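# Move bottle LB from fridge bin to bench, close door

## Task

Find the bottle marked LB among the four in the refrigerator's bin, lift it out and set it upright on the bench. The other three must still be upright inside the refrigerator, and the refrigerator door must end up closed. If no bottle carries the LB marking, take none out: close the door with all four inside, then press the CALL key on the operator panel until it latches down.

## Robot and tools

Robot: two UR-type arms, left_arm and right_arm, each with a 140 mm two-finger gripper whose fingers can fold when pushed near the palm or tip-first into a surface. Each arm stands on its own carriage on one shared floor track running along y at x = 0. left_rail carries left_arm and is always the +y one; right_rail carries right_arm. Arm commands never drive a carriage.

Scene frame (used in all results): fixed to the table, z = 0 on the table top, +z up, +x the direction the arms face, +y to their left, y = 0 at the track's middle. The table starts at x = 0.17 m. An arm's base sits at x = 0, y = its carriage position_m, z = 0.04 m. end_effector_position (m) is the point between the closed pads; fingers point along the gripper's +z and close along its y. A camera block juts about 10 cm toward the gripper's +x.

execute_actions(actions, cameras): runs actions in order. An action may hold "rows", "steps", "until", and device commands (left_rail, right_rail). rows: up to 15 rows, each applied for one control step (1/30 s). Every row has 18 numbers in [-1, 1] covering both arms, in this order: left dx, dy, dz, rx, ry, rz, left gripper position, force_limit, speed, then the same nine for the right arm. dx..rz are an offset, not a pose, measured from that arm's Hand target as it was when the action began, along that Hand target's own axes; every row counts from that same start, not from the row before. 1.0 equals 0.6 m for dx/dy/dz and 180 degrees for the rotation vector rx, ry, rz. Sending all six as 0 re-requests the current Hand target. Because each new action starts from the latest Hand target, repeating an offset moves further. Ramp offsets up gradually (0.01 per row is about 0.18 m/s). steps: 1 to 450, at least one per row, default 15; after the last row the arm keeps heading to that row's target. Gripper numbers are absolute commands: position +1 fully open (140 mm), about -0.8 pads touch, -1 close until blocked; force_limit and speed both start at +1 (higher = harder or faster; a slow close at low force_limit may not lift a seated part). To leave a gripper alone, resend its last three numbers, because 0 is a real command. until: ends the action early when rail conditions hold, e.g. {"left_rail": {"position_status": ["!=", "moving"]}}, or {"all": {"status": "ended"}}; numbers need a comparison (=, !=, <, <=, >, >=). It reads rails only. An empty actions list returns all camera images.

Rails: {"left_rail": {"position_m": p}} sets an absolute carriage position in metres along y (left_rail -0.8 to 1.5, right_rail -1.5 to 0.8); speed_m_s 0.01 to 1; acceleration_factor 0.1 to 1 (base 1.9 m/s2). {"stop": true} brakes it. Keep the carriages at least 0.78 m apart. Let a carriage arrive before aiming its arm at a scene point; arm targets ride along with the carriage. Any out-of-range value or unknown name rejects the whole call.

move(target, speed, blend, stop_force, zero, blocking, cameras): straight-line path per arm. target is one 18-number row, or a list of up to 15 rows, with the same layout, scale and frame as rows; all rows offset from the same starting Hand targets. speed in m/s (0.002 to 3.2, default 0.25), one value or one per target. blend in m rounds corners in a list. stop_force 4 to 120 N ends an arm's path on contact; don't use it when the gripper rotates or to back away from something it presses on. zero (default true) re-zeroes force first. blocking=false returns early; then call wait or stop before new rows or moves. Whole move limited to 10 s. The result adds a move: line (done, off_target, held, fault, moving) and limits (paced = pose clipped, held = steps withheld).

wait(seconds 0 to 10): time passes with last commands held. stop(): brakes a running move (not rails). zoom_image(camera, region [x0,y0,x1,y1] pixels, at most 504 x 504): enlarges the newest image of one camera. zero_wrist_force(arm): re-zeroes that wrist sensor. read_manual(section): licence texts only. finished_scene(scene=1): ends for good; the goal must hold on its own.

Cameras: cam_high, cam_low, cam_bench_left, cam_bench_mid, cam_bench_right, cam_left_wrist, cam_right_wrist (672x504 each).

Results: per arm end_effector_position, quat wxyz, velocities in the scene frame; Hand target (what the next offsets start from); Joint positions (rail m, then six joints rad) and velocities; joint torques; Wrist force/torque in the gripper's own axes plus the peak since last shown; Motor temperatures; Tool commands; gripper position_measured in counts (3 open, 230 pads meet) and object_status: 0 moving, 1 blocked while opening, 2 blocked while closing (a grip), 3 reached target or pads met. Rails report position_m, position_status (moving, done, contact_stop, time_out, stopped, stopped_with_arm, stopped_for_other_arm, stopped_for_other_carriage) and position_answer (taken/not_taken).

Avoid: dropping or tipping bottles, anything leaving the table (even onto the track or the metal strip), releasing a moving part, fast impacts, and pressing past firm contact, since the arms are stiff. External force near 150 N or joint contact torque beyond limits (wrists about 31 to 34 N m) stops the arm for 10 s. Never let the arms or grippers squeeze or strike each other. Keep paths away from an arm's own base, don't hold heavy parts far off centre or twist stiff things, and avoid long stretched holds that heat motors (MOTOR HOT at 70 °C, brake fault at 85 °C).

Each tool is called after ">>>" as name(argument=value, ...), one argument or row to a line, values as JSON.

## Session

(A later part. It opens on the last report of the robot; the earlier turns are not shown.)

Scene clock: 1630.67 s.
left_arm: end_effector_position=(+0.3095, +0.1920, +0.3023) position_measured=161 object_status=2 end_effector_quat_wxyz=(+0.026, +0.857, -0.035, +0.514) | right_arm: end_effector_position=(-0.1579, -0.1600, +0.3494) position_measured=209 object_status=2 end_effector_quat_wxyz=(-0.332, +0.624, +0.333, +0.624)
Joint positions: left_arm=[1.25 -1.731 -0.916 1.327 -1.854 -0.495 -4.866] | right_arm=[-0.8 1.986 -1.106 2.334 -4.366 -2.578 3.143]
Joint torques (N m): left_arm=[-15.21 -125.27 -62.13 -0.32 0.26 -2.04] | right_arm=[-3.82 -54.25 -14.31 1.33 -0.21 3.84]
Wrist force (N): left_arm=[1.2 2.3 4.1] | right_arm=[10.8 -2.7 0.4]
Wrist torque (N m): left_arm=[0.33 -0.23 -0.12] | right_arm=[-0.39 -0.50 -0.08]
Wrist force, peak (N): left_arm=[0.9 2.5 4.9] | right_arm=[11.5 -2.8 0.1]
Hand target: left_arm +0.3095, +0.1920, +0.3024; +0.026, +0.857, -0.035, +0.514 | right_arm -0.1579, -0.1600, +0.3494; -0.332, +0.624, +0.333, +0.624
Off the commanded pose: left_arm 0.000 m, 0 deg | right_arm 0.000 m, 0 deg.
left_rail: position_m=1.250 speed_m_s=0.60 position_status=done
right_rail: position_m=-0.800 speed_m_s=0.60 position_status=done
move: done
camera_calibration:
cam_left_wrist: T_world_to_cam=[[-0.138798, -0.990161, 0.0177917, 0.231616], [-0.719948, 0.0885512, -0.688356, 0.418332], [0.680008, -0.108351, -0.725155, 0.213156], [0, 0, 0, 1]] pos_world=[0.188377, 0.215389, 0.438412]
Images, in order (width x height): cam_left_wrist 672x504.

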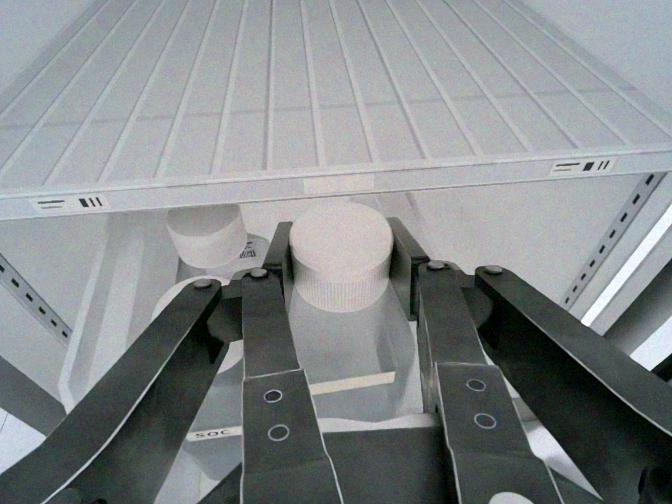

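>>> move(
  target=[
    [-0.0003,0.0036,-0.0468,0,0,0,-1,0,-1,0,0,0,0,0,0,-1,-0.05,-1],
    [0.0806,0.0036,-0.08985,0,0,0,-1,0,-1,0,0,0,0,0,0,-1,-0.05,-1],
  ],
  speed=0.06,
  stop_force=15,
  cameras=["cam_left_wrist"],
)

Scene clock: 1637.97 s.
left_arm: end_effector_position=(+0.2846, +0.1925, +0.3704) position_measured=161 object_status=2 end_effector_quat_wxyz=(+0.026, +0.857, -0.035, +0.514) | right_arm: end_effector_position=(-0.1579, -0.1600, +0.3494) position_measured=209 object_status=2 end_effector_quat_wxyz=(-0.332, +0.624, +0.333, +0.624)
Joint positions: left_arm=[1.25 -1.755 -0.959 1.262 -1.702 -0.499 -4.916] | right_arm=[-0.8 1.986 -1.106 2.334 -4.366 -2.578 3.143]
Joint torques (N m): left_arm=[-14.77 -125.11 -64.62 -0.36 0.11 -2.28] | right_arm=[-3.67 -54.44 -14.38 1.34 -0.01 3.78]
Wrist force (N): left_arm=[0.6 1.1 3.5] | right_arm=[11.0 -2.4 0.3]
Wrist torque (N m): left_arm=[0.37 -0.12 0.03] | right_arm=[-0.35 -0.57 -0.08]
Wrist force, peak (N): left_arm=[1.0 2.0 5.1] | right_arm=[11.6 -2.4 0.1]
Hand target: left_arm +0.2846, +0.1925, +0.3704; +0.026, +0.857, -0.035, +0.514 | right_arm -0.1579, -0.1600, +0.3494; -0.332, +0.624, +0.333, +0.624
Off the commanded pose: left_arm 0.000 m, 0 deg | right_arm 0.000 m, 0 deg.
left_rail: position_m=1.250 speed_m_s=0.60 position_status=done
right_rail: position_m=-0.800 speed_m_s=0.60 position_status=done
move: done
camera_calibration:
cam_left_wrist: T_world_to_cam=[[-0.138798, -0.990161, 0.0177917, 0.227445], [-0.719948, 0.0885512, -0.688356, 0.447169], [0.680008, -0.108351, -0.725155, 0.279453], [0, 0, 0, 1]] pos_world=[0.163477, 0.215889, 0.506412]
Images, in order (width x height): cam_left_wrist 672x504.

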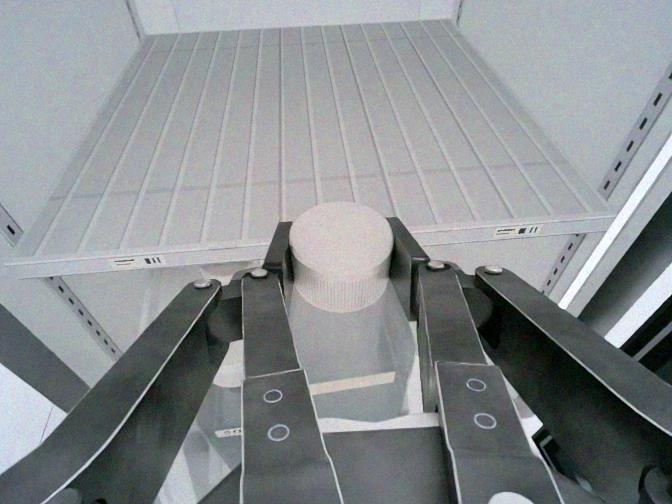

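>>> move(
  target=[
    [-0.10133,0.01888,-0.19058,0,0,0,-1,0,-1,0,0,0,0,0,0,-1,-0.05,-1],
    [-0.12588,-0.57883,-0.23675,0,0,0,-1,0,-1,0,0,0,0,0,0,-1,-0.05,-1],
    [0.09365,-0.97108,0.17612,0,0,0,-1,0,-1,0,0,0,0,0,0,-1,-0.05,-1],
  ],
  speed=0.15,
  blend=[0.03,0.03,0],
  cameras=["cam_left_wrist","cam_bench_left"],
)

>>> zoom_image(
  camera="cam_bench_left",
  region=[150, 120, 402, 309],
)

Scene clock: 1659.63 s.
left_arm: end_effector_position=(+0.4545, +0.7625, +0.3659) position_measured=161 object_status=2 end_effector_quat_wxyz=(+0.026, +0.857, -0.035, +0.514) | right_arm: end_effector_position=(-0.1579, -0.1600, +0.3494) position_measured=209 object_status=2 end_effector_quat_wxyz=(-0.332, +0.624, +0.333, +0.624)
Joint positions: left_arm=[1.25 -1.612 -1.824 2.373 -2.213 -0.493 -4.616] | right_arm=[-0.8 1.986 -1.106 2.334 -4.366 -2.578 3.143]
Joint torques (N m): left_arm=[14.55 -9.68 -39.45 -10.56 0.64 1.69] | right_arm=[-3.57 -55.13 -14.01 1.13 0.18 3.85]
Wrist force (N): left_arm=[0.7 1.3 3.8] | right_arm=[10.9 -2.4 0.4]
Wrist torque (N m): left_arm=[0.49 -0.17 -0.05] | right_arm=[-0.33 -0.53 -0.08]
Wrist force, peak (N): left_arm=[1.5 0.7 5.5] | right_arm=[11.6 -2.7 0.2]
Hand target: left_arm +0.4545, +0.7625, +0.3659; +0.026, +0.857, -0.035, +0.514 | right_arm -0.1579, -0.1600, +0.3494; -0.332, +0.624, +0.333, +0.624
Off the commanded pose: left_arm 0.000 m, 0 deg | right_arm 0.000 m, 0 deg.
left_rail: position_m=1.250 speed_m_s=0.60 position_status=done
right_rail: position_m=-0.800 speed_m_s=0.60 position_status=done
move: done
camera_calibration:
cam_left_wrist: T_world_to_cam=[[-0.138659, -0.99018, 0.0177872, 0.81547], [-0.719966, 0.0884545, -0.688349, 0.515995], [0.680016, -0.108252, -0.725162, 0.222339], [0, 0, 0, 1]] pos_world=[0.333377, 0.785889, 0.501912]
Images, in order (width x height): cam_bench_left 672x504, cam_left_wrist 672x504.

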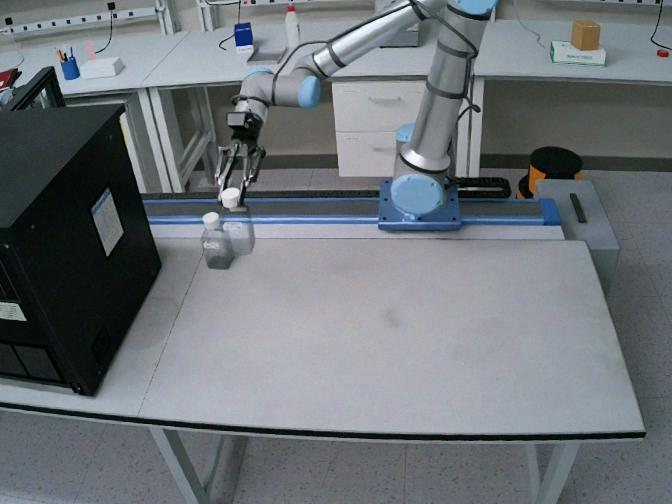

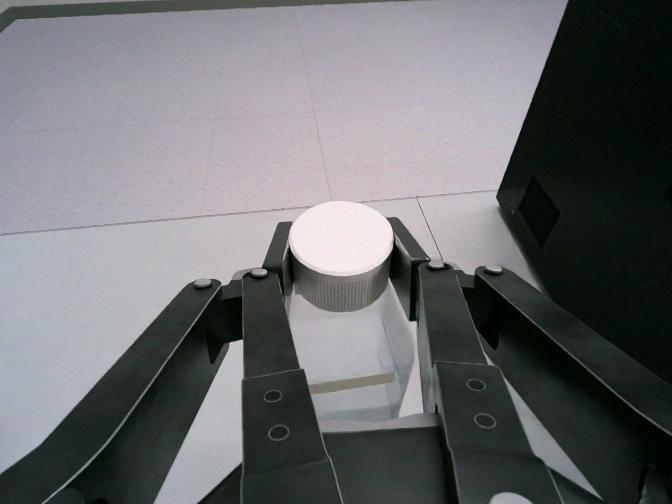

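Scaled by 2.000 from the camera's 672x504 image, which has a finer 960x720 frame.

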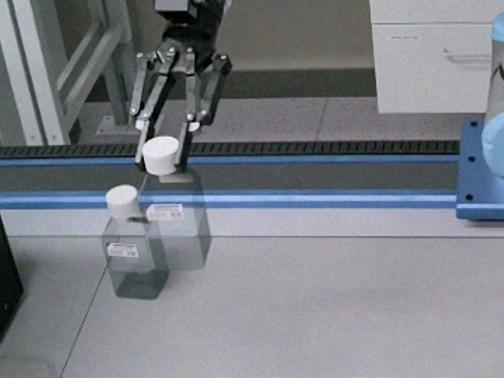

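>>> zoom_image(
  camera="cam_bench_left",
  region=[190, 170, 274, 280],
)

Scaled by 4.582 from the camera's 672x504 image, which has a finer 960x720 frame.

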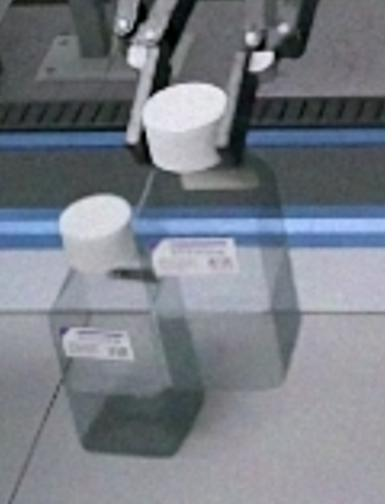

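>>> zoom_image(
  camera="cam_left_wrist",
  region=[280, 340, 430, 430],
)

Scaled by 3.360 from the camera's 672x504 image, which has a finer 960x720 frame.

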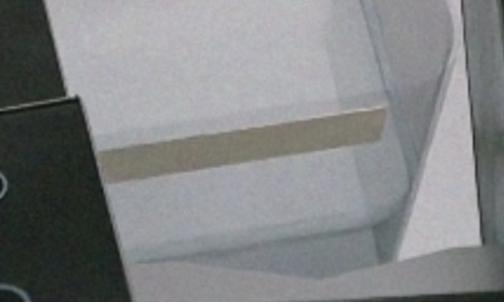

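>>> move(
  target=[-0.2693,0,0.14319,0,0,0,-1,0,-1,0,0,0,0,0,0,-1,-0.05,-1],
  speed=0.1,
)

>>> move(
  target=[-0.0265,0,0.01408,0,0,0,-1,0,-1,0,0,0,0,0,0,-1,-0.05,-1],
  speed=0.015,
  stop_force=5,
  cameras=["cam_left_wrist"],
)

Scene clock: 1679.17 s.
left_arm: end_effector_position=(+0.4540, +0.7612, +0.1829) position_measured=161 object_status=2 end_effector_quat_wxyz=(+0.026, +0.857, -0.035, +0.514) | right_arm: end_effector_position=(-0.1579, -0.1600, +0.3494) position_measured=209 object_status=2 end_effector_quat_wxyz=(-0.332, +0.624, +0.333, +0.624)
Joint positions: left_arm=[1.25 -1.613 -1.48 2.539 -2.722 -0.493 -4.617] | right_arm=[-0.8 1.986 -1.106 2.334 -4.366 -2.578 3.143]
Joint torques (N m): left_arm=[12.29 -22.78 -21.72 -10.6 8.01 1.08] | right_arm=[-3.3 -55.56 -13.06 1.06 0.5 3.87]
Wrist force (N): left_arm=[0.6 1.4 3.5] | right_arm=[11.2 -2.1 0.3]
Wrist torque (N m): left_arm=[0.48 -0.13 -0.08] | right_arm=[-0.27 -0.60 -0.08]
Wrist force, peak (N): left_arm=[1.2 1.7 4.0] | right_arm=[11.6 -2.3 0.3]
Hand target: left_arm +0.4541, +0.7612, +0.1829; +0.026, +0.857, -0.035, +0.514 | right_arm -0.1579, -0.1600, +0.3494; -0.332, +0.624, +0.333, +0.624
Off the commanded pose: left_arm 0.000 m, 0 deg | right_arm 0.000 m, 0 deg.
left_rail: position_m=1.250 speed_m_s=0.60 position_status=done
right_rail: position_m=-0.800 speed_m_s=0.60 position_status=done
move: done

Scene clock: 1681.23 s.
left_arm: end_effector_position=(+0.4540, +0.7611, +0.1718) position_measured=161 object_status=2 end_effector_quat_wxyz=(+0.025, +0.857, -0.035, +0.514) | right_arm: end_effector_position=(-0.1579, -0.1600, +0.3494) position_measured=209 object_status=2 end_effector_quat_wxyz=(-0.332, +0.624, +0.333, +0.624)
Joint positions: left_arm=[1.25 -1.613 -1.452 2.545 -2.755 -0.493 -4.618] | right_arm=[-0.8 1.986 -1.106 2.334 -4.366 -2.578 3.143]
Joint torques (N m): left_arm=[5.7 -56.02 -39.57 -1.04 1.31 1.14] | right_arm=[-2.98 -55.6 -13.37 1.08 0.29 3.75]
Wrist force (N): left_arm=[1.0 1.5 3.2] | right_arm=[11.3 -1.9 0.2]
Wrist torque (N m): left_arm=[0.52 -0.08 -0.06] | right_arm=[-0.22 -0.64 -0.08]
Wrist force, peak (N): left_arm=[11.8 1.4 -4.0] | right_arm=[11.5 -2.4 0.7]
Hand target: left_arm +0.4541, +0.7612, +0.1719; +0.025, +0.857, -0.035, +0.514 (not the last commanded pose) | right_arm -0.1579, -0.1600, +0.3494; -0.332, +0.624, +0.333, +0.624
Off the commanded pose: left_arm 0.007 m, 0 deg | right_arm 0.000 m, 0 deg.
left_rail: position_m=1.250 speed_m_s=0.60 position_status=done
right_rail: position_m=-0.800 speed_m_s=0.60 position_status=done
move: contact (left_arm)
camera_calibration:
cam_left_wrist: T_world_to_cam=[[-0.138591, -0.990191, 0.0177151, 0.817473], [-0.720019, 0.0884624, -0.688293, 0.382213], [0.679975, -0.108146, -0.725217, 0.0817947], [0, 0, 0, 1]] pos_world=[0.332877, 0.784489, 0.307912]
Images, in order (width x height): cam_left_wrist 672x504.

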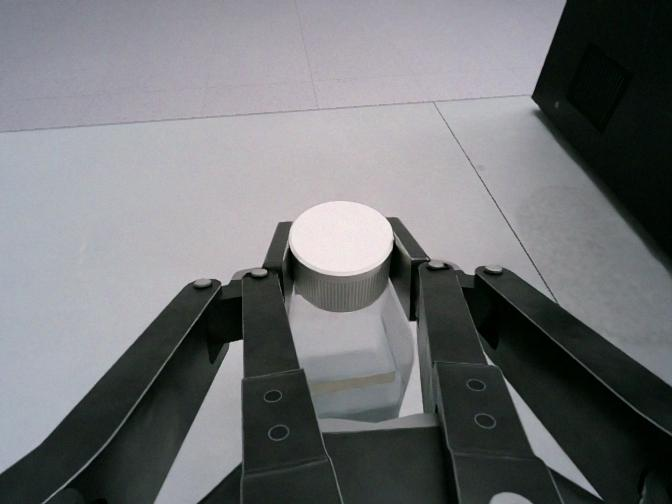

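>>> execute_actions(
  actions=[
    {"rows":[[-0.0012,0,0.0006,0,0,0,-1,0,-1,0,0,0,0,0,0,-1,-0.05,-1]],"steps":20},
    {"rows":[[0,0,0,0,0,0,-0.08,0,-1,0,0,0,0,0,0,-1,-0.05,-1]],"steps":40},
  ],
  cameras=["cam_left_wrist"],
)

Scene clock: 1685.50 s.
left_arm: end_effector_position=(+0.4540, +0.7612, +0.1710) position_measured=139 object_status=3 end_effector_quat_wxyz=(+0.025, +0.857, -0.035, +0.514) | right_arm: end_effector_position=(-0.1579, -0.1600, +0.3494) position_measured=209 object_status=2 end_effector_quat_wxyz=(-0.332, +0.624, +0.333, +0.624)
Joint positions: left_arm=[1.25 -1.613 -1.45 2.546 -2.758 -0.493 -4.618] | right_arm=[-0.8 1.986 -1.106 2.334 -4.366 -2.578 3.143]
Joint torques (N m): left_arm=[-12.55 -47.72 -37.95 -7.04 6.6 -0.09] | right_arm=[-2.82 -55.63 -12.94 1.11 0.31 3.75]
Wrist force (N): left_arm=[3.6 1.0 1.9] | right_arm=[11.1 -2.5 0.4]
Wrist torque (N m): left_arm=[0.40 -0.04 -0.08] | right_arm=[-0.36 -0.59 -0.08]
Wrist force, peak (N): left_arm=[13.7 3.5 -5.5] | right_arm=[11.4 -2.4 0.5]
Hand target: left_arm +0.4540, +0.7612, +0.1710; +0.025, +0.857, -0.035, +0.514 | right_arm -0.1579, -0.1600, +0.3494; -0.332, +0.624, +0.333, +0.624
Off the commanded pose: left_arm 0.000 m, 0 deg | right_arm 0.000 m, 0 deg.
left_rail: position_m=1.250 speed_m_s=0.60 position_status=done
right_rail: position_m=-0.800 speed_m_s=0.60 position_status=done
camera_calibration:
cam_left_wrist: T_world_to_cam=[[-0.138592, -0.990191, 0.017715, 0.817489], [-0.719972, 0.0884559, -0.688343, 0.381599], [0.680024, -0.108153, -0.725169, 0.0811164], [0, 0, 0, 1]] pos_world=[0.332877, 0.784489, 0.307012]
Images, in order (width x height): cam_left_wrist 672x504.

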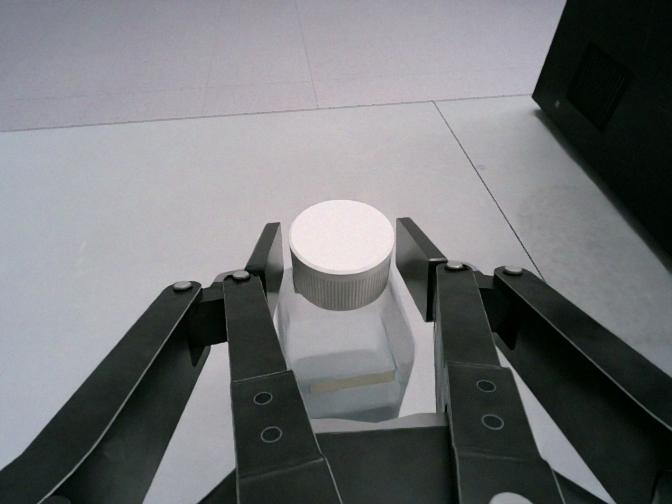

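>>> move(
  target=[0,0,-0.25,0,0,0,-0.08,0,-1,0,0,0,0,0,0,-1,-0.05,-1],
  speed=0.1,
  cameras=["cam_left_wrist","cam_bench_left"],
)

>>> zoom_image(
  camera="cam_bench_left",
  region=[210, 190, 294, 290],
)

>>> zoom_image(
  camera="cam_left_wrist",
  region=[240, 150, 440, 400],
)

Scene clock: 1698.77 s.
left_arm: end_effector_position=(+0.3223, +0.7731, +0.2417) position_measured=139 object_status=3 end_effector_quat_wxyz=(+0.026, +0.857, -0.035, +0.514) | right_arm: end_effector_position=(-0.1579, -0.1600, +0.3494) position_measured=209 object_status=2 end_effector_quat_wxyz=(-0.332, +0.624, +0.333, +0.624)
Joint positions: left_arm=[1.25 -1.917 -1.789 2.483 -1.824 -0.548 -5.226] | right_arm=[-0.8 1.986 -1.106 2.334 -4.366 -2.578 3.143]
Joint torques (N m): left_arm=[-16.21 -37.46 -51.88 0.13 -0.44 -2.28] | right_arm=[-2.78 -55.92 -12.37 0.87 0.69 3.78]
Wrist force (N): left_arm=[4.0 0.6 2.1] | right_arm=[11.0 -2.3 0.2]
Wrist torque (N m): left_arm=[0.32 -0.19 0.05] | right_arm=[-0.31 -0.56 -0.09]
Wrist force, peak (N): left_arm=[4.4 1.1 2.1] | right_arm=[11.5 -2.2 0.4]
Hand target: left_arm +0.3223, +0.7731, +0.2417; +0.025, +0.857, -0.035, +0.514 | right_arm -0.1579, -0.1600, +0.3494; -0.332, +0.624, +0.333, +0.624
Off the commanded pose: left_arm 0.000 m, 0 deg | right_arm 0.000 m, 0 deg.
left_rail: position_m=1.250 speed_m_s=0.60 position_status=done
right_rail: position_m=-0.800 speed_m_s=0.60 position_status=done
move: done
camera_calibration:
cam_left_wrist: T_world_to_cam=[[-0.138666, -0.990179, 0.0177974, 0.809841], [-0.720062, 0.0884677, -0.688247, 0.334355], [0.679913, -0.108251, -0.725258, 0.223377], [0, 0, 0, 1]] pos_world=[0.201177, 0.796489, 0.377712]
Images, in order (width x height): cam_bench_left 672x504, cam_left_wrist 672x504.

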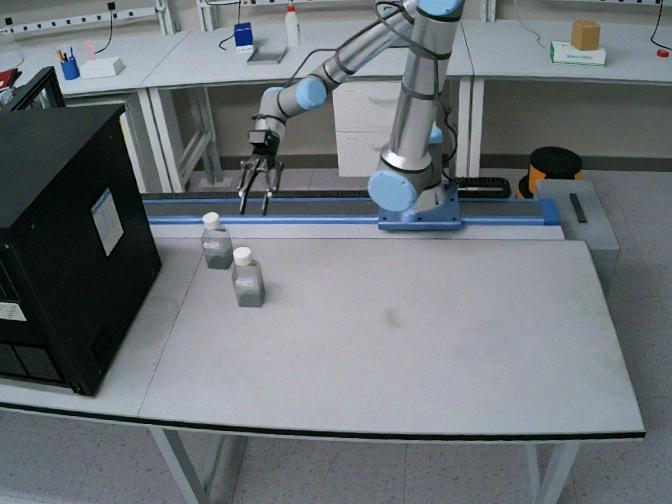

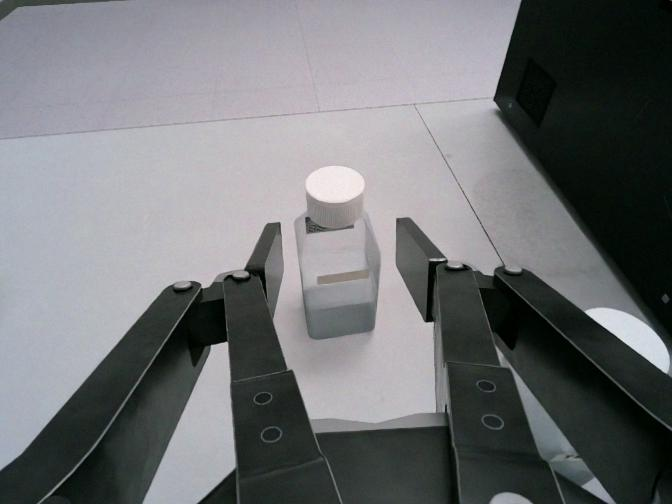

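Scaled by 5.040 from the camera's 672x504 image, which has a finer 960x720 frame.

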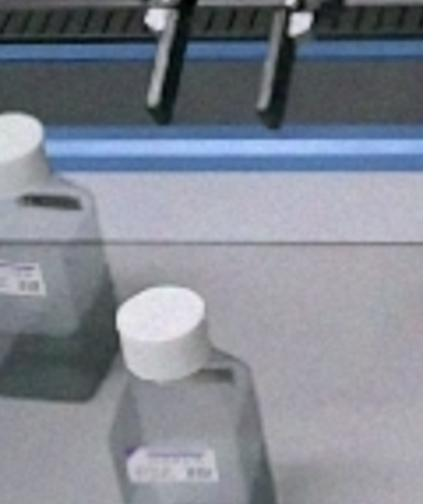

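Scaled by 2.016 from the camera's 672x504 image, which has a finer 960x720 frame.

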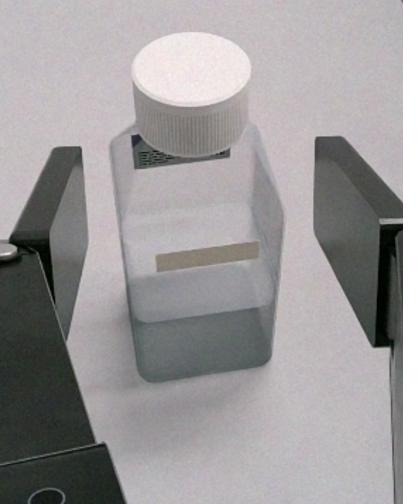

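>>> move(
  target=[0.00848,0.20595,0.09302,0.24861,0.0156,-0.12395,-0.08,0,-1,0,0,0,0,0,0,-1,-0.05,-1],
  speed=0.1,
  cameras=["cam_left_wrist"],
)

>>> zoom_image(
  camera="cam_left_wrist",
  region=[240, 100, 440, 350],
)

Scene clock: 1727.90 s.
left_arm: end_effector_position=(+0.3630, +0.6454, +0.2208) position_measured=139 object_status=3 end_effector_quat_wxyz=(-0.203, +0.781, +0.324, +0.494) | right_arm: end_effector_position=(-0.1579, -0.1600, +0.3494) position_measured=209 object_status=2 end_effector_quat_wxyz=(-0.332, +0.624, +0.333, +0.624)
Joint positions: left_arm=[1.25 -1.606 -1.119 1.682 -1.138 -0.906 -5.906] | right_arm=[-0.8 1.986 -1.106 2.334 -4.366 -2.578 3.143]
Joint torques (N m): left_arm=[11.21 -67.52 -52.47 3.17 -1.83 -1.82] | right_arm=[-2.31 -57.13 -12.41 0.79 0.71 3.76]
Wrist force (N): left_arm=[4.2 1.0 2.0] | right_arm=[10.8 -2.2 0.3]
Wrist torque (N m): left_arm=[0.39 -0.12 0.05] | right_arm=[-0.28 -0.52 -0.09]
Wrist force, peak (N): left_arm=[4.5 0.6 1.9] | right_arm=[11.5 -2.3 0.4]
Hand target: left_arm +0.3630, +0.6454, +0.2208; -0.203, +0.780, +0.324, +0.494 | right_arm -0.1579, -0.1600, +0.3494; -0.332, +0.624, +0.333, +0.624
Off the commanded pose: left_arm 0.000 m, 0 deg | right_arm 0.000 m, 0 deg.
left_rail: position_m=1.250 speed_m_s=0.60 position_status=done
right_rail: position_m=-0.800 speed_m_s=0.60 position_status=done
move: done
camera_calibration:
cam_left_wrist: T_world_to_cam=[[0.668971, -0.743205, 0.011132, 0.238395], [-0.509032, -0.468999, -0.721752, 0.651147], [0.54163, 0.477165, -0.692062, -0.168227], [0, 0, 0, 1]] pos_world=[0.263093, 0.562836, 0.350889]
Images, in order (width x height): cam_left_wrist 672x504.

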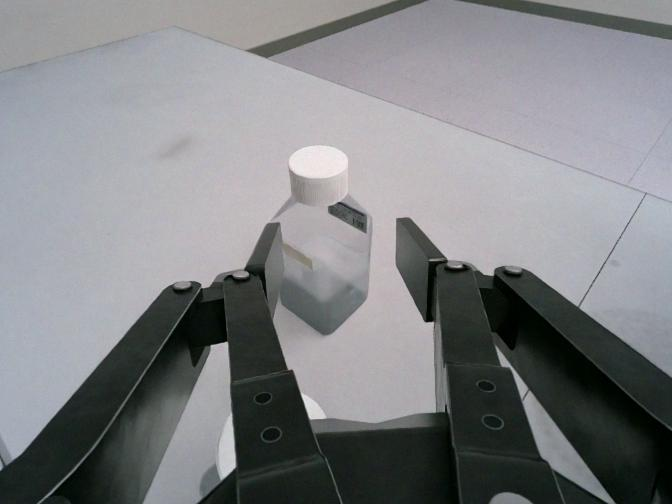

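Scaled by 2.016 from the camera's 672x504 image, which has a finer 960x720 frame.

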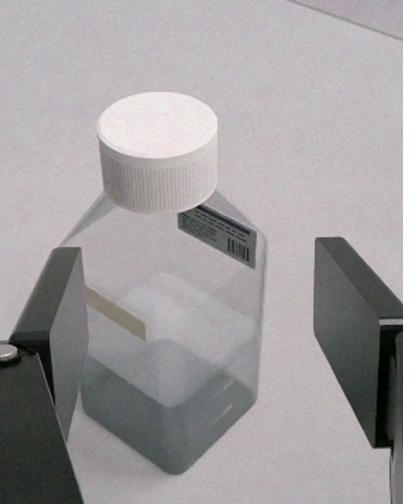

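>>> execute_actions(
  actions=[],
  cameras=["cam_left_wrist","cam_bench_left","cam_high"],
)

Scene clock: 1742.33 s.
left_arm: end_effector_position=(+0.3630, +0.6454, +0.2208) position_measured=139 object_status=3 end_effector_quat_wxyz=(-0.203, +0.780, +0.324, +0.494) | right_arm: end_effector_position=(-0.1579, -0.1600, +0.3494) position_measured=209 object_status=2 end_effector_quat_wxyz=(-0.332, +0.624, +0.333, +0.624)
Joint positions: left_arm=[1.25 -1.606 -1.119 1.681 -1.138 -0.906 -5.906] | right_arm=[-0.8 1.986 -1.106 2.334 -4.366 -2.578 3.143]
Joint velocities: within noise
Joint torques (N m): left_arm=[10.96 -66.16 -52.86 3.06 -1.78 -2.34] | right_arm=[-0.91 -56.84 -11.65 0.78 1.01 3.85]
Motor temperatures (°C): left_arm=[29 29 28 35 35 30] | right_arm=[29 32 29 30 33 32]
Wrist force (N): left_arm=[4.0 0.7 1.9] | right_arm=[10.8 -2.2 0.5]
Wrist torque (N m): left_arm=[0.32 -0.08 0.05] | right_arm=[-0.29 -0.52 -0.08]
Wrist force, peak (N): left_arm=[4.5 0.7 2.6] | right_arm=[11.5 -2.4 0.2]
Hand target: left_arm +0.3630, +0.6454, +0.2208; -0.203, +0.780, +0.324, +0.494 | right_arm -0.1579, -0.1600, +0.3494; -0.332, +0.624, +0.333, +0.624
Tool commands: left_gripper/position=-0.08 left_gripper/force_limit=+0.0 left_gripper/speed=-1.0 right_gripper/position=-1.0 right_gripper/force_limit=-0.05 right_gripper/speed=-1.0
Off the commanded pose: left_arm 0.000 m, 0 deg | right_arm 0.000 m, 0 deg.
left_rail: position_m=1.250 speed_m_s=0.60 position_status=done
right_rail: position_m=-0.800 speed_m_s=0.60 position_status=done
camera_calibration:
cam_left_wrist: T_world_to_cam=[[0.669154, -0.743039, 0.0111831, 0.238094], [-0.508894, -0.469154, -0.721749, 0.6512], [0.541534, 0.47727, -0.692065, -0.168267], [0, 0, 0, 1]] pos_world=[0.263192, 0.562735, 0.350889]
Images, in order (width x height): cam_high 672x504, cam_bench_left 672x504, cam_left_wrist 672x504.

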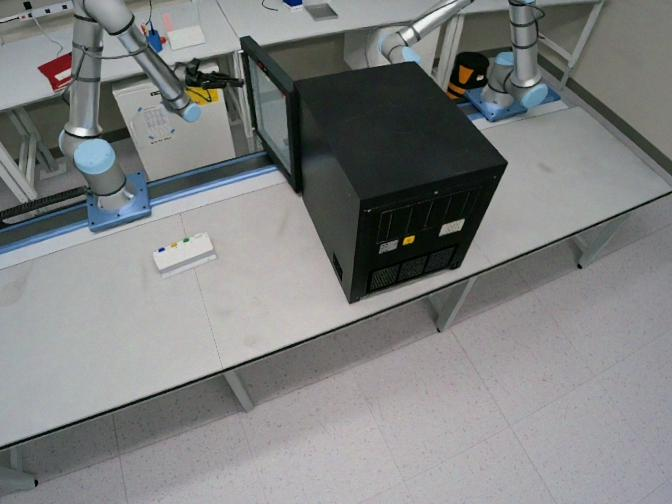

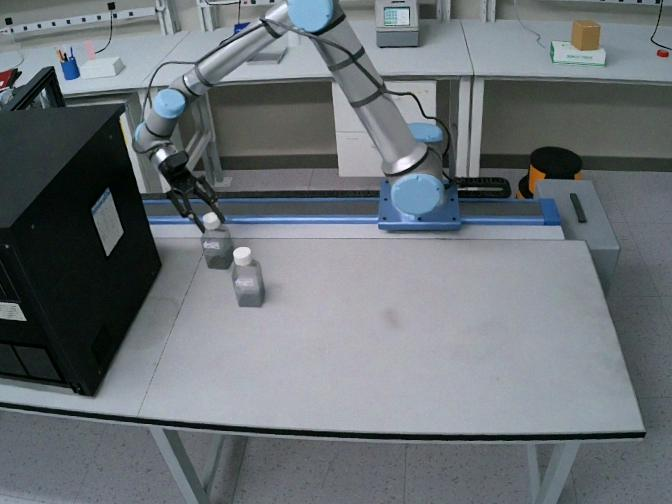

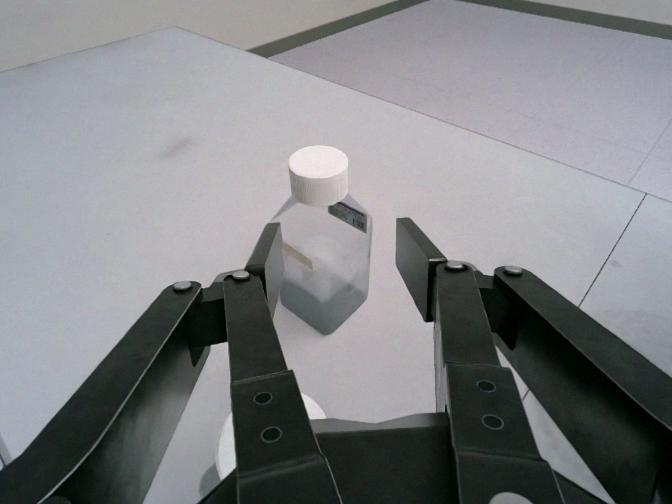

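>>> zoom_image(
  camera="cam_bench_left",
  region=[190, 200, 280, 320],
)

>>> zoom_image(
  camera="cam_left_wrist",
  region=[240, 130, 400, 350],
)

Scaled by 4.200 from the camera's 672x504 image, which has a finer 960x720 frame.

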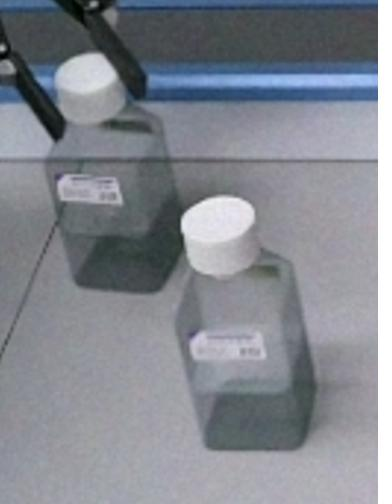

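Scaled by 2.291 from the camera's 672x504 image, which has a finer 960x720 frame.

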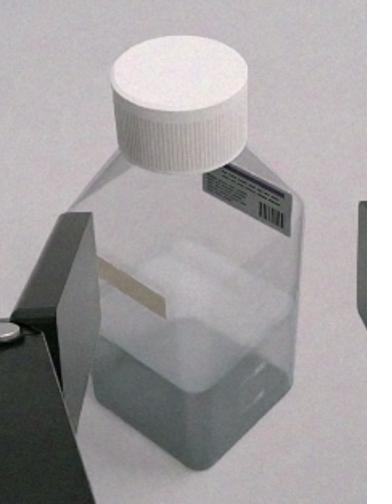

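>>> move(
  target=[0.2665,-0.2565,-0.1353,-0.2266,0,0.1057,-0.08,0,-1,0,0,0,0,0,0,-1,-0.05,-1],
  speed=0.2,
)

Scene clock: 1760.80 s.
left_arm: end_effector_position=(+0.2504, +0.7512, +0.3995) position_measured=139 object_status=3 end_effector_quat_wxyz=(+0.003, +0.844, +0.002, +0.536) | right_arm: end_effector_position=(-0.1579, -0.1600, +0.3494) position_measured=209 object_status=2 end_effector_quat_wxyz=(-0.332, +0.624, +0.333, +0.624)
Joint positions: left_arm=[1.25 -2.041 -1.83 2.161 -1.136 -0.63 -5.592] | right_arm=[-0.8 1.986 -1.106 2.334 -4.366 -2.578 3.143]
Joint torques (N m): left_arm=[-19.01 -39.55 -39.75 1.89 5.35 2.24] | right_arm=[-1.29 -56.66 -11.19 0.63 1.2 3.76]
Wrist force (N): left_arm=[3.5 0.2 2.2] | right_arm=[11.1 -2.2 0.1]
Wrist torque (N m): left_arm=[0.26 0.01 -0.10] | right_arm=[-0.28 -0.58 -0.09]
Wrist force, peak (N): left_arm=[4.5 0.7 2.2] | right_arm=[11.4 -2.8 -0.1]
Hand target: left_arm +0.2503, +0.7512, +0.3996; +0.003, +0.844, +0.002, +0.536 | right_arm -0.1579, -0.1600, +0.3494; -0.332, +0.624, +0.333, +0.624
Off the commanded pose: left_arm 0.000 m, 0 deg | right_arm 0.000 m, 0 deg.
left_rail: position_m=1.250 speed_m_s=0.60 position_status=done
right_rail: position_m=-0.800 speed_m_s=0.60 position_status=done
move: done

>>> execute_actions(
  actions=[
    {"left_rail":{"position_m":1.5}},
    {"steps":100,"until":{"left_rail":{"position_status":["!=","moving"]}}},
  ],
)

Scene clock: 1764.20 s.
left_arm: end_effector_position=(+0.2503, +1.0010, +0.3996) position_measured=139 object_status=3 end_effector_quat_wxyz=(+0.003, +0.844, +0.002, +0.536) | right_arm: end_effector_position=(-0.1579, -0.1600, +0.3494) position_measured=209 object_status=2 end_effector_quat_wxyz=(-0.332, +0.624, +0.333, +0.624)
Joint positions: left_arm=[1.5 -2.042 -1.83 2.161 -1.136 -0.63 -5.592] | right_arm=[-0.8 1.986 -1.106 2.334 -4.366 -2.578 3.143]
Joint torques (N m): left_arm=[1.85 -19.58 -49.74 -0.61 1.38 1.81] | right_arm=[-0.79 -57 -11.11 0.72 1.24 3.7]
Wrist force (N): left_arm=[4.1 0.4 2.1] | right_arm=[11.1 -2.1 0.4]
Wrist torque (N m): left_arm=[0.28 -0.13 -0.10] | right_arm=[-0.26 -0.59 -0.08]
Wrist force, peak (N): left_arm=[4.3 2.7 2.2] | right_arm=[11.4 -2.1 0.6]
Hand target: left_arm +0.2503, +1.0010, +0.3996; +0.003, +0.844, +0.002, +0.536 | right_arm -0.1579, -0.1600, +0.3494; -0.332, +0.624, +0.333, +0.624
Tool commands: left_gripper/position=-0.08 left_gripper/force_limit=+0.0 left_gripper/speed=-1.0 right_gripper/position=-1.0 right_gripper/force_limit=-0.05 right_gripper/speed=-1.0
Off the commanded pose: left_arm 0.000 m, 0 deg | right_arm 0.000 m, 0 deg.
left_rail: position_m=1.500 speed_m_s=0.60 position_status=done
right_rail: position_m=-0.800 speed_m_s=0.60 position_status=done

>>> move(
  target=[-0.1148,0.1683,0.3847,-0.3423,0,0.1598,-0.08,0,-1,0,0,0,0,0,0,-1,-0.05,-1],
  speed=0.2,
  cameras=["cam_left_wrist"],
)

Scene clock: 1771.33 s.
left_arm: end_effector_position=(+0.4300, +0.8989, +0.2399) position_measured=139 object_status=3 end_effector_quat_wxyz=(+0.303, +0.699, -0.470, +0.446) | right_arm: end_effector_position=(-0.1579, -0.1600, +0.3494) position_measured=209 object_status=2 end_effector_quat_wxyz=(-0.332, +0.624, +0.333, +0.624)
Joint positions: left_arm=[1.5 -1.187 -1.299 2.523 -3.935 -1.572 -3.146] | right_arm=[-0.8 1.986 -1.106 2.334 -4.366 -2.578 3.143]
Joint torques (N m): left_arm=[11.09 -30.62 -32.29 -9.99 -3.15 2.06] | right_arm=[-1.25 -57.33 -10.86 0.71 1.36 3.73]
Wrist force (N): left_arm=[3.7 0.6 1.9] | right_arm=[11.2 -2.1 0.1]
Wrist torque (N m): left_arm=[0.31 -0.09 -0.09] | right_arm=[-0.26 -0.61 -0.08]
Wrist force, peak (N): left_arm=[4.1 -0.8 2.8] | right_arm=[11.5 -2.5 0.5]
Hand target: left_arm +0.4300, +0.8989, +0.2399; +0.303, +0.699, -0.470, +0.446 | right_arm -0.1579, -0.1600, +0.3494; -0.332, +0.624, +0.333, +0.624
Off the commanded pose: left_arm 0.000 m, 0 deg | right_arm 0.000 m, 0 deg.
left_rail: position_m=1.500 speed_m_s=0.60 position_status=done
right_rail: position_m=-0.800 speed_m_s=0.60 position_status=done
move: done
camera_calibration:
cam_left_wrist: T_world_to_cam=[[-0.94542, -0.325642, 0.0117827, 0.700398], [-0.230632, 0.643164, -0.730171, -0.299516], [0.230196, -0.693035, -0.683163, 0.871425], [0, 0, 0, 1]] pos_world=[0.392494, 1.02464, 0.368375]
Images, in order (width x height): cam_left_wrist 672x504.

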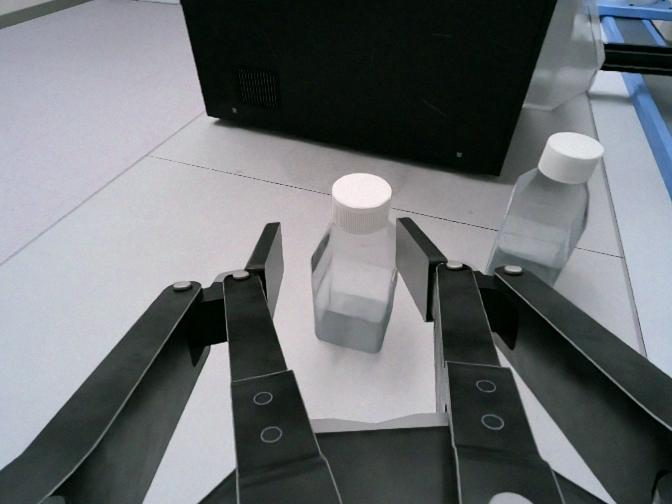

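>>> zoom_image(
  camera="cam_left_wrist",
  region=[280, 150, 440, 370],
)

>>> zoom_image(
  camera="cam_left_wrist",
  region=[470, 110, 630, 330],
)

Scaled by 2.291 from the camera's 672x504 image, which has a finer 960x720 frame.

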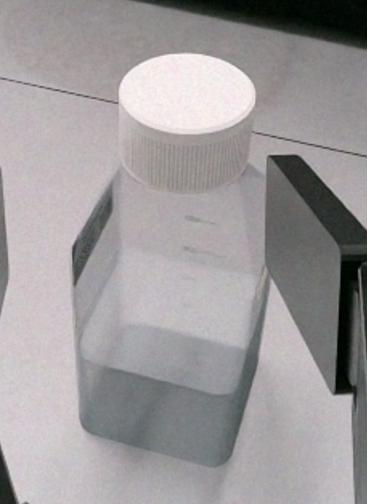

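Scaled by 2.291 from the camera's 672x504 image, which has a finer 960x720 frame.

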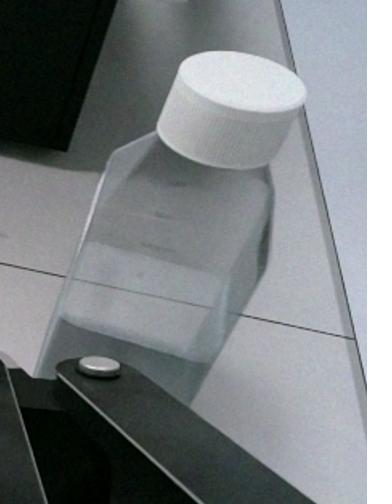

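>>> move(
  target=[0.1740,0.1690,-0.2577,0.3132,-0.01495,-0.1562,-0.08,0,-1,0,0,0,0,0,0,-1,-0.05,-1],
  speed=0.2,
)

>>> execute_actions(
  actions=[
    {"left_rail":{"position_m":1.25}},
    {"steps":100,"until":{"left_rail":{"position_status":["!=","moving"]}}},
  ],
)

Scene clock: 1783.67 s.
left_arm: end_effector_position=(+0.3004, +0.9510, +0.3998) position_measured=139 object_status=3 end_effector_quat_wxyz=(+0.025, +0.857, -0.036, +0.514) | right_arm: end_effector_position=(-0.1579, -0.1600, +0.3494) position_measured=209 object_status=2 end_effector_quat_wxyz=(-0.332, +0.624, +0.333, +0.624)
Joint positions: left_arm=[1.5 -1.909 -1.82 2.186 -1.507 -0.545 -5.212] | right_arm=[-0.8 1.986 -1.106 2.334 -4.366 -2.578 3.143]
Joint torques (N m): left_arm=[11.49 -11.21 -60.51 0.33 -0.46 -1.75] | right_arm=[-0.98 -58.32 -10.32 0.66 1.24 3.6]
Wrist force (N): left_arm=[4.0 0.5 2.0] | right_arm=[11.0 -2.4 0.3]
Wrist torque (N m): left_arm=[0.29 -0.19 0.05] | right_arm=[-0.34 -0.56 -0.08]
Wrist force, peak (N): left_arm=[4.8 1.1 1.9] | right_arm=[11.5 -2.3 0.3]
Hand target: left_arm +0.3004, +0.9510, +0.3998; +0.025, +0.857, -0.036, +0.514 | right_arm -0.1579, -0.1600, +0.3494; -0.332, +0.624, +0.333, +0.624
Off the commanded pose: left_arm 0.000 m, 0 deg | right_arm 0.000 m, 0 deg.
left_rail: position_m=1.500 speed_m_s=0.60 position_status=done
right_rail: position_m=-0.800 speed_m_s=0.60 position_status=done
move: done

Scene clock: 1785.00 s.
left_arm: end_effector_position=(+0.3004, +0.7012, +0.3998) position_measured=139 object_status=3 end_effector_quat_wxyz=(+0.025, +0.857, -0.036, +0.514) | right_arm: end_effector_position=(-0.1579, -0.1600, +0.3494) position_measured=209 object_status=2 end_effector_quat_wxyz=(-0.332, +0.624, +0.333, +0.624)
Joint positions: left_arm=[1.25 -1.909 -1.82 2.186 -1.506 -0.545 -5.213] | right_arm=[-0.8 1.986 -1.106 2.334 -4.366 -2.578 3.143]
Joint torques (N m): left_arm=[-11.16 -38.04 -45.85 -0.24 0.32 -2.26] | right_arm=[-1.65 -57.42 -10.55 0.5 1.33 3.74]
Wrist force (N): left_arm=[3.7 0.5 1.9] | right_arm=[11.4 -2.4 0.2]
Wrist torque (N m): left_arm=[0.29 -0.13 0.05] | right_arm=[-0.34 -0.65 -0.08]
Wrist force, peak (N): left_arm=[4.1 2.2 2.5] | right_arm=[11.5 -2.3 0.2]
Hand target: left_arm +0.3004, +0.7012, +0.3998; +0.025, +0.857, -0.036, +0.514 | right_arm -0.1579, -0.1600, +0.3494; -0.332, +0.624, +0.333, +0.624
Tool commands: left_gripper/position=-0.08 left_gripper/force_limit=+0.0 left_gripper/speed=-1.0 right_gripper/position=-1.0 right_gripper/force_limit=-0.05 right_gripper/speed=-1.0
Off the commanded pose: left_arm 0.000 m, 0 deg | right_arm 0.000 m, 0 deg.
left_rail: position_m=1.250 speed_m_s=0.60 position_status=done
right_rail: position_m=-0.800 speed_m_s=0.60 position_status=done

>>> move(
  target=[-0.2202,-0.1225,0.1468,0,0,0,-0.08,0,-1,0,0,0,0,0,0,-1,-0.05,-1],
  speed=0.15,
  cameras=["cam_left_wrist","cam_bench_left"],
)

>>> zoom_image(
  camera="cam_left_wrist",
  region=[240, 130, 440, 350],
)

Scene clock: 1792.73 s.
left_arm: end_effector_position=(+0.3221, +0.7720, +0.2413) position_measured=139 object_status=3 end_effector_quat_wxyz=(+0.025, +0.857, -0.036, +0.514) | right_arm: end_effector_position=(-0.1579, -0.1600, +0.3494) position_measured=209 object_status=2 end_effector_quat_wxyz=(-0.332, +0.624, +0.333, +0.624)
Joint positions: left_arm=[1.25 -1.916 -1.786 2.482 -1.826 -0.548 -5.225] | right_arm=[-0.8 1.986 -1.106 2.334 -4.366 -2.578 3.143]
Joint torques (N m): left_arm=[14.47 -3.74 -32.91 -8.38 6.34 1.37] | right_arm=[-1.24 -57.69 -9.92 0.6 1.3 3.71]
Wrist force (N): left_arm=[3.8 0.7 1.8] | right_arm=[10.6 -2.2 0.4]
Wrist torque (N m): left_arm=[0.34 -0.14 0.04] | right_arm=[-0.30 -0.48 -0.09]
Wrist force, peak (N): left_arm=[5.0 1.0 1.4] | right_arm=[11.6 -2.3 0.3]
Hand target: left_arm +0.3221, +0.7720, +0.2412; +0.025, +0.857, -0.036, +0.514 | right_arm -0.1579, -0.1600, +0.3494; -0.332, +0.624, +0.333, +0.624
Off the commanded pose: left_arm 0.000 m, 0 deg | right_arm 0.000 m, 0 deg.
left_rail: position_m=1.250 speed_m_s=0.60 position_status=done
right_rail: position_m=-0.800 speed_m_s=0.60 position_status=done
move: done
camera_calibration:
cam_left_wrist: T_world_to_cam=[[-0.138896, -0.990156, 0.0172751, 0.808844], [-0.719815, 0.0889625, -0.688442, 0.333602], [0.680128, -0.108057, -0.725086, 0.222898], [0, 0, 0, 1]] pos_world=[0.200878, 0.79529, 0.377313]
Images, in order (width x height): cam_bench_left 672x504, cam_left_wrist 672x504.

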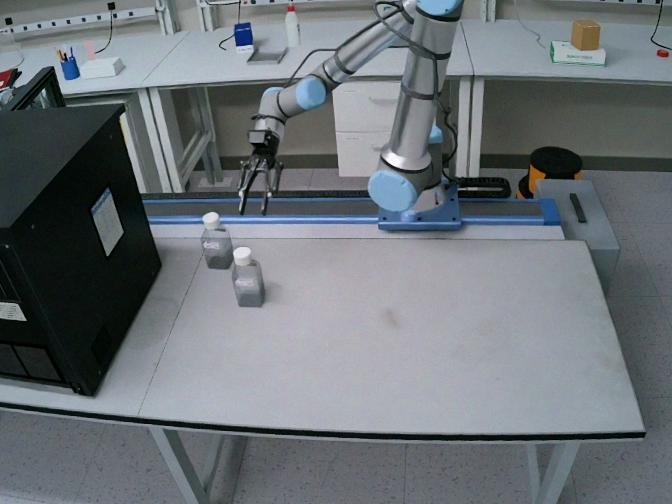

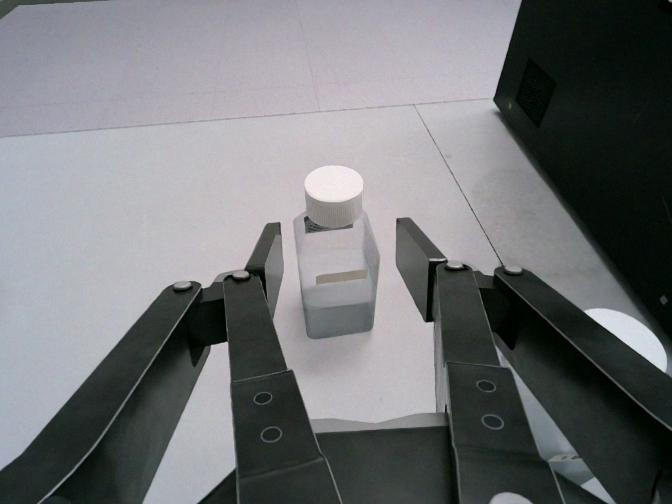

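Scaled by 2.291 from the camera's 672x504 image, which has a finer 960x720 frame.

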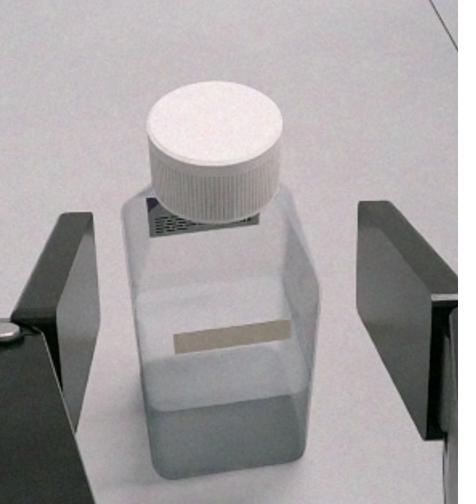

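>>> move(
  target=[0,-0.001,0.2497,0,0,0,-0.08,0,-1,0,0,0,0,0,0,-1,-0.05,-1],
  speed=0.05,
  stop_force=8,
  cameras=["cam_left_wrist"],
)

>>> zoom_image(
  camera="cam_left_wrist",
  region=[270, 200, 420, 420],
)

Scene clock: 1811.20 s.
left_arm: end_effector_position=(+0.4538, +0.7606, +0.1707) position_measured=139 object_status=3 end_effector_quat_wxyz=(+0.025, +0.857, -0.036, +0.514) | right_arm: end_effector_position=(-0.1579, -0.1600, +0.3494) position_measured=209 object_status=2 end_effector_quat_wxyz=(-0.332, +0.624, +0.333, +0.624)
Joint positions: left_arm=[1.25 -1.614 -1.448 2.545 -2.757 -0.493 -4.618] | right_arm=[-0.8 1.986 -1.106 2.334 -4.366 -2.578 3.143]
Joint torques (N m): left_arm=[12.96 -19.19 -18.36 -9.63 -0.51 2.12] | right_arm=[-0.18 -57.66 -9.59 0.55 1.58 3.74]
Wrist force (N): left_arm=[3.5 1.1 1.6] | right_arm=[10.8 -2.1 0.3]
Wrist torque (N m): left_arm=[0.41 -0.02 -0.08] | right_arm=[-0.27 -0.53 -0.08]
Wrist force, peak (N): left_arm=[4.4 0.7 2.1] | right_arm=[11.7 -1.9 0.4]
Hand target: left_arm +0.4538, +0.7606, +0.1707; +0.025, +0.857, -0.036, +0.514 | right_arm -0.1579, -0.1600, +0.3494; -0.332, +0.624, +0.333, +0.624
Off the commanded pose: left_arm 0.000 m, 0 deg | right_arm 0.000 m, 0 deg.
left_rail: position_m=1.250 speed_m_s=0.60 position_status=done
right_rail: position_m=-0.800 speed_m_s=0.60 position_status=done
move: done
camera_calibration:
cam_left_wrist: T_world_to_cam=[[-0.138895, -0.990156, 0.0172752, 0.817168], [-0.719861, 0.0889689, -0.688392, 0.380798], [0.680079, -0.10805, -0.725133, 0.0809387], [0, 0, 0, 1]] pos_world=[0.332578, 0.78399, 0.306713]
Images, in order (width x height): cam_left_wrist 672x504.

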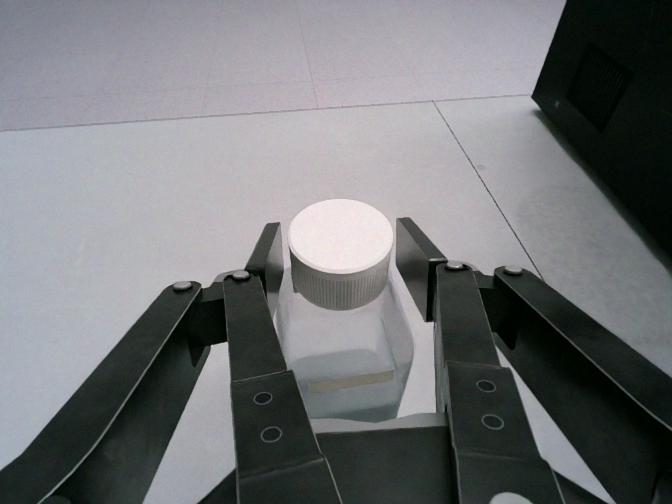

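Scaled by 2.291 from the camera's 672x504 image, which has a finer 960x720 frame.

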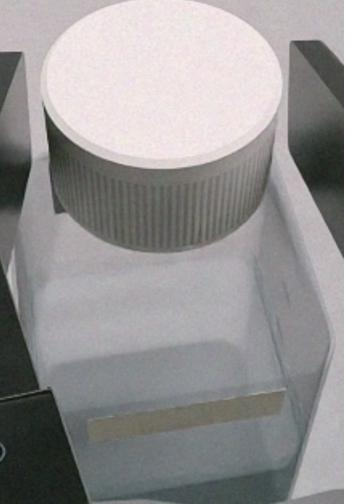

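>>> execute_actions(
  actions=[
    {"rows":[[0,0,0,0,0,0,-1,0,-1,0,0,0,0,0,0,-1,-0.05,-1]],"steps":60},
  ],
)

Scene clock: 1825.70 s.
left_arm: end_effector_position=(+0.4538, +0.7606, +0.1707) position_measured=161 object_status=2 end_effector_quat_wxyz=(+0.025, +0.857, -0.036, +0.514) | right_arm: end_effector_position=(-0.1579, -0.1600, +0.3494) position_measured=209 object_status=2 end_effector_quat_wxyz=(-0.332, +0.624, +0.333, +0.624)
Joint positions: left_arm=[1.25 -1.614 -1.448 2.545 -2.757 -0.493 -4.618] | right_arm=[-0.8 1.986 -1.106 2.334 -4.366 -2.578 3.143]
Joint torques (N m): left_arm=[13.62 -21.03 -23.54 -6.59 -0.28 0.97] | right_arm=[-0.94 -58.42 -8.7 0.48 1.58 3.85]
Wrist force (N): left_arm=[6.4 0.1 -1.4] | right_arm=[11.0 -2.5 0.4]
Wrist torque (N m): left_arm=[0.55 -0.04 0.18] | right_arm=[-0.36 -0.57 -0.09]
Wrist force, peak (N): left_arm=[6.7 0.3 -1.6] | right_arm=[11.5 -2.5 0.5]
Hand target: left_arm +0.4538, +0.7606, +0.1707; +0.025, +0.857, -0.036, +0.514 | right_arm -0.1579, -0.1600, +0.3494; -0.332, +0.624, +0.333, +0.624
Off the commanded pose: left_arm 0.000 m, 0 deg | right_arm 0.000 m, 0 deg.
left_rail: position_m=1.250 speed_m_s=0.60 position_status=done
right_rail: position_m=-0.800 speed_m_s=0.60 position_status=done

>>> move(
  target=[
    [0.2962,0,-0.1575,0,0,0,-1,0,-1,0,0,0,0,0,0,-1,-0.05,-1],
    [0.0822,0.3932,-0.5708,0,0,0,-1,0,-1,0,0,0,0,0,0,-1,-0.05,-1],
    [0.1065,0.9867,-0.5250,0,0,0,-1,0,-1,0,0,0,0,0,0,-1,-0.05,-1],
  ],
  speed=[0.12,0.15,0.15],
  blend=[0.03,0.03,0],
  cameras=["cam_left_wrist"],
)

Scene clock: 1840.20 s.
left_arm: end_effector_position=(+0.1555, +0.1939, +0.3795) position_measured=161 object_status=2 end_effector_quat_wxyz=(+0.025, +0.857, -0.036, +0.514) | right_arm: end_effector_position=(-0.1579, -0.1600, +0.3494) position_measured=209 object_status=2 end_effector_quat_wxyz=(-0.332, +0.624, +0.333, +0.624)
Joint positions: left_arm=[1.25 -1.878 -0.948 1.185 -1.425 -0.532 -5.157] | right_arm=[-0.8 1.986 -1.106 2.334 -4.366 -2.578 3.143]
Joint torques (N m): left_arm=[13.8 -92.44 -63.51 0.37 4.59 0.12] | right_arm=[-0.11 -59.94 -8.61 0.45 1.67 3.7]
Wrist force (N): left_arm=[0.7 0.5 3.3] | right_arm=[11.1 -2.3 0.3]
Wrist torque (N m): left_arm=[0.26 -0.14 -0.10] | right_arm=[-0.31 -0.60 -0.08]
Wrist force, peak (N): left_arm=[6.9 0.2 -1.5] | right_arm=[11.6 -2.4 0.1]
Hand target: left_arm +0.1555, +0.1938, +0.3795; +0.025, +0.857, -0.036, +0.514 | right_arm -0.1579, -0.1600, +0.3494; -0.332, +0.624, +0.333, +0.624
Off the commanded pose: left_arm 0.000 m, 0 deg | right_arm 0.000 m, 0 deg.
left_rail: position_m=1.250 speed_m_s=0.60 position_status=done
right_rail: position_m=-0.800 speed_m_s=0.60 position_status=done
move: done
camera_calibration:
cam_left_wrist: T_world_to_cam=[[-0.139035, -0.990137, 0.0172796, 0.211019], [-0.719796, 0.0890592, -0.688449, 0.360299], [0.68012, -0.108156, -0.725079, 0.373907], [0, 0, 0, 1]] pos_world=[0.0343786, 0.21729, 0.515513]
Images, in order (width x height): cam_left_wrist 672x504.

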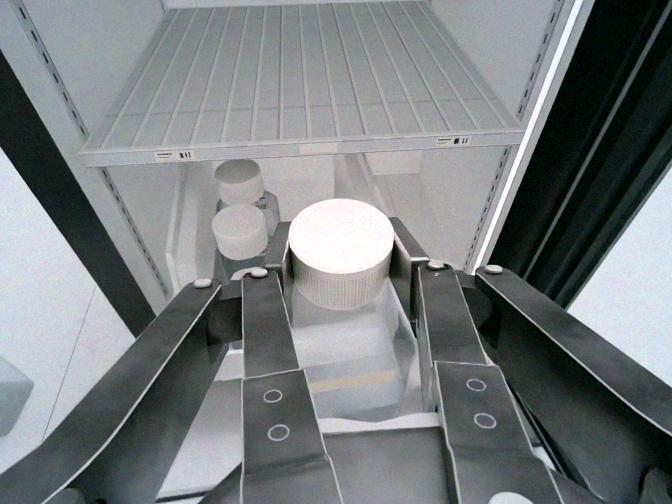

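>>> zoom_image(
  camera="cam_left_wrist",
  region=[150, 130, 450, 340],
)

Scaled by 1.680 from the camera's 672x504 image, which has a finer 960x720 frame.

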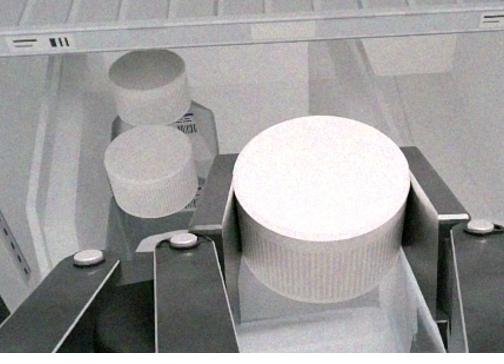

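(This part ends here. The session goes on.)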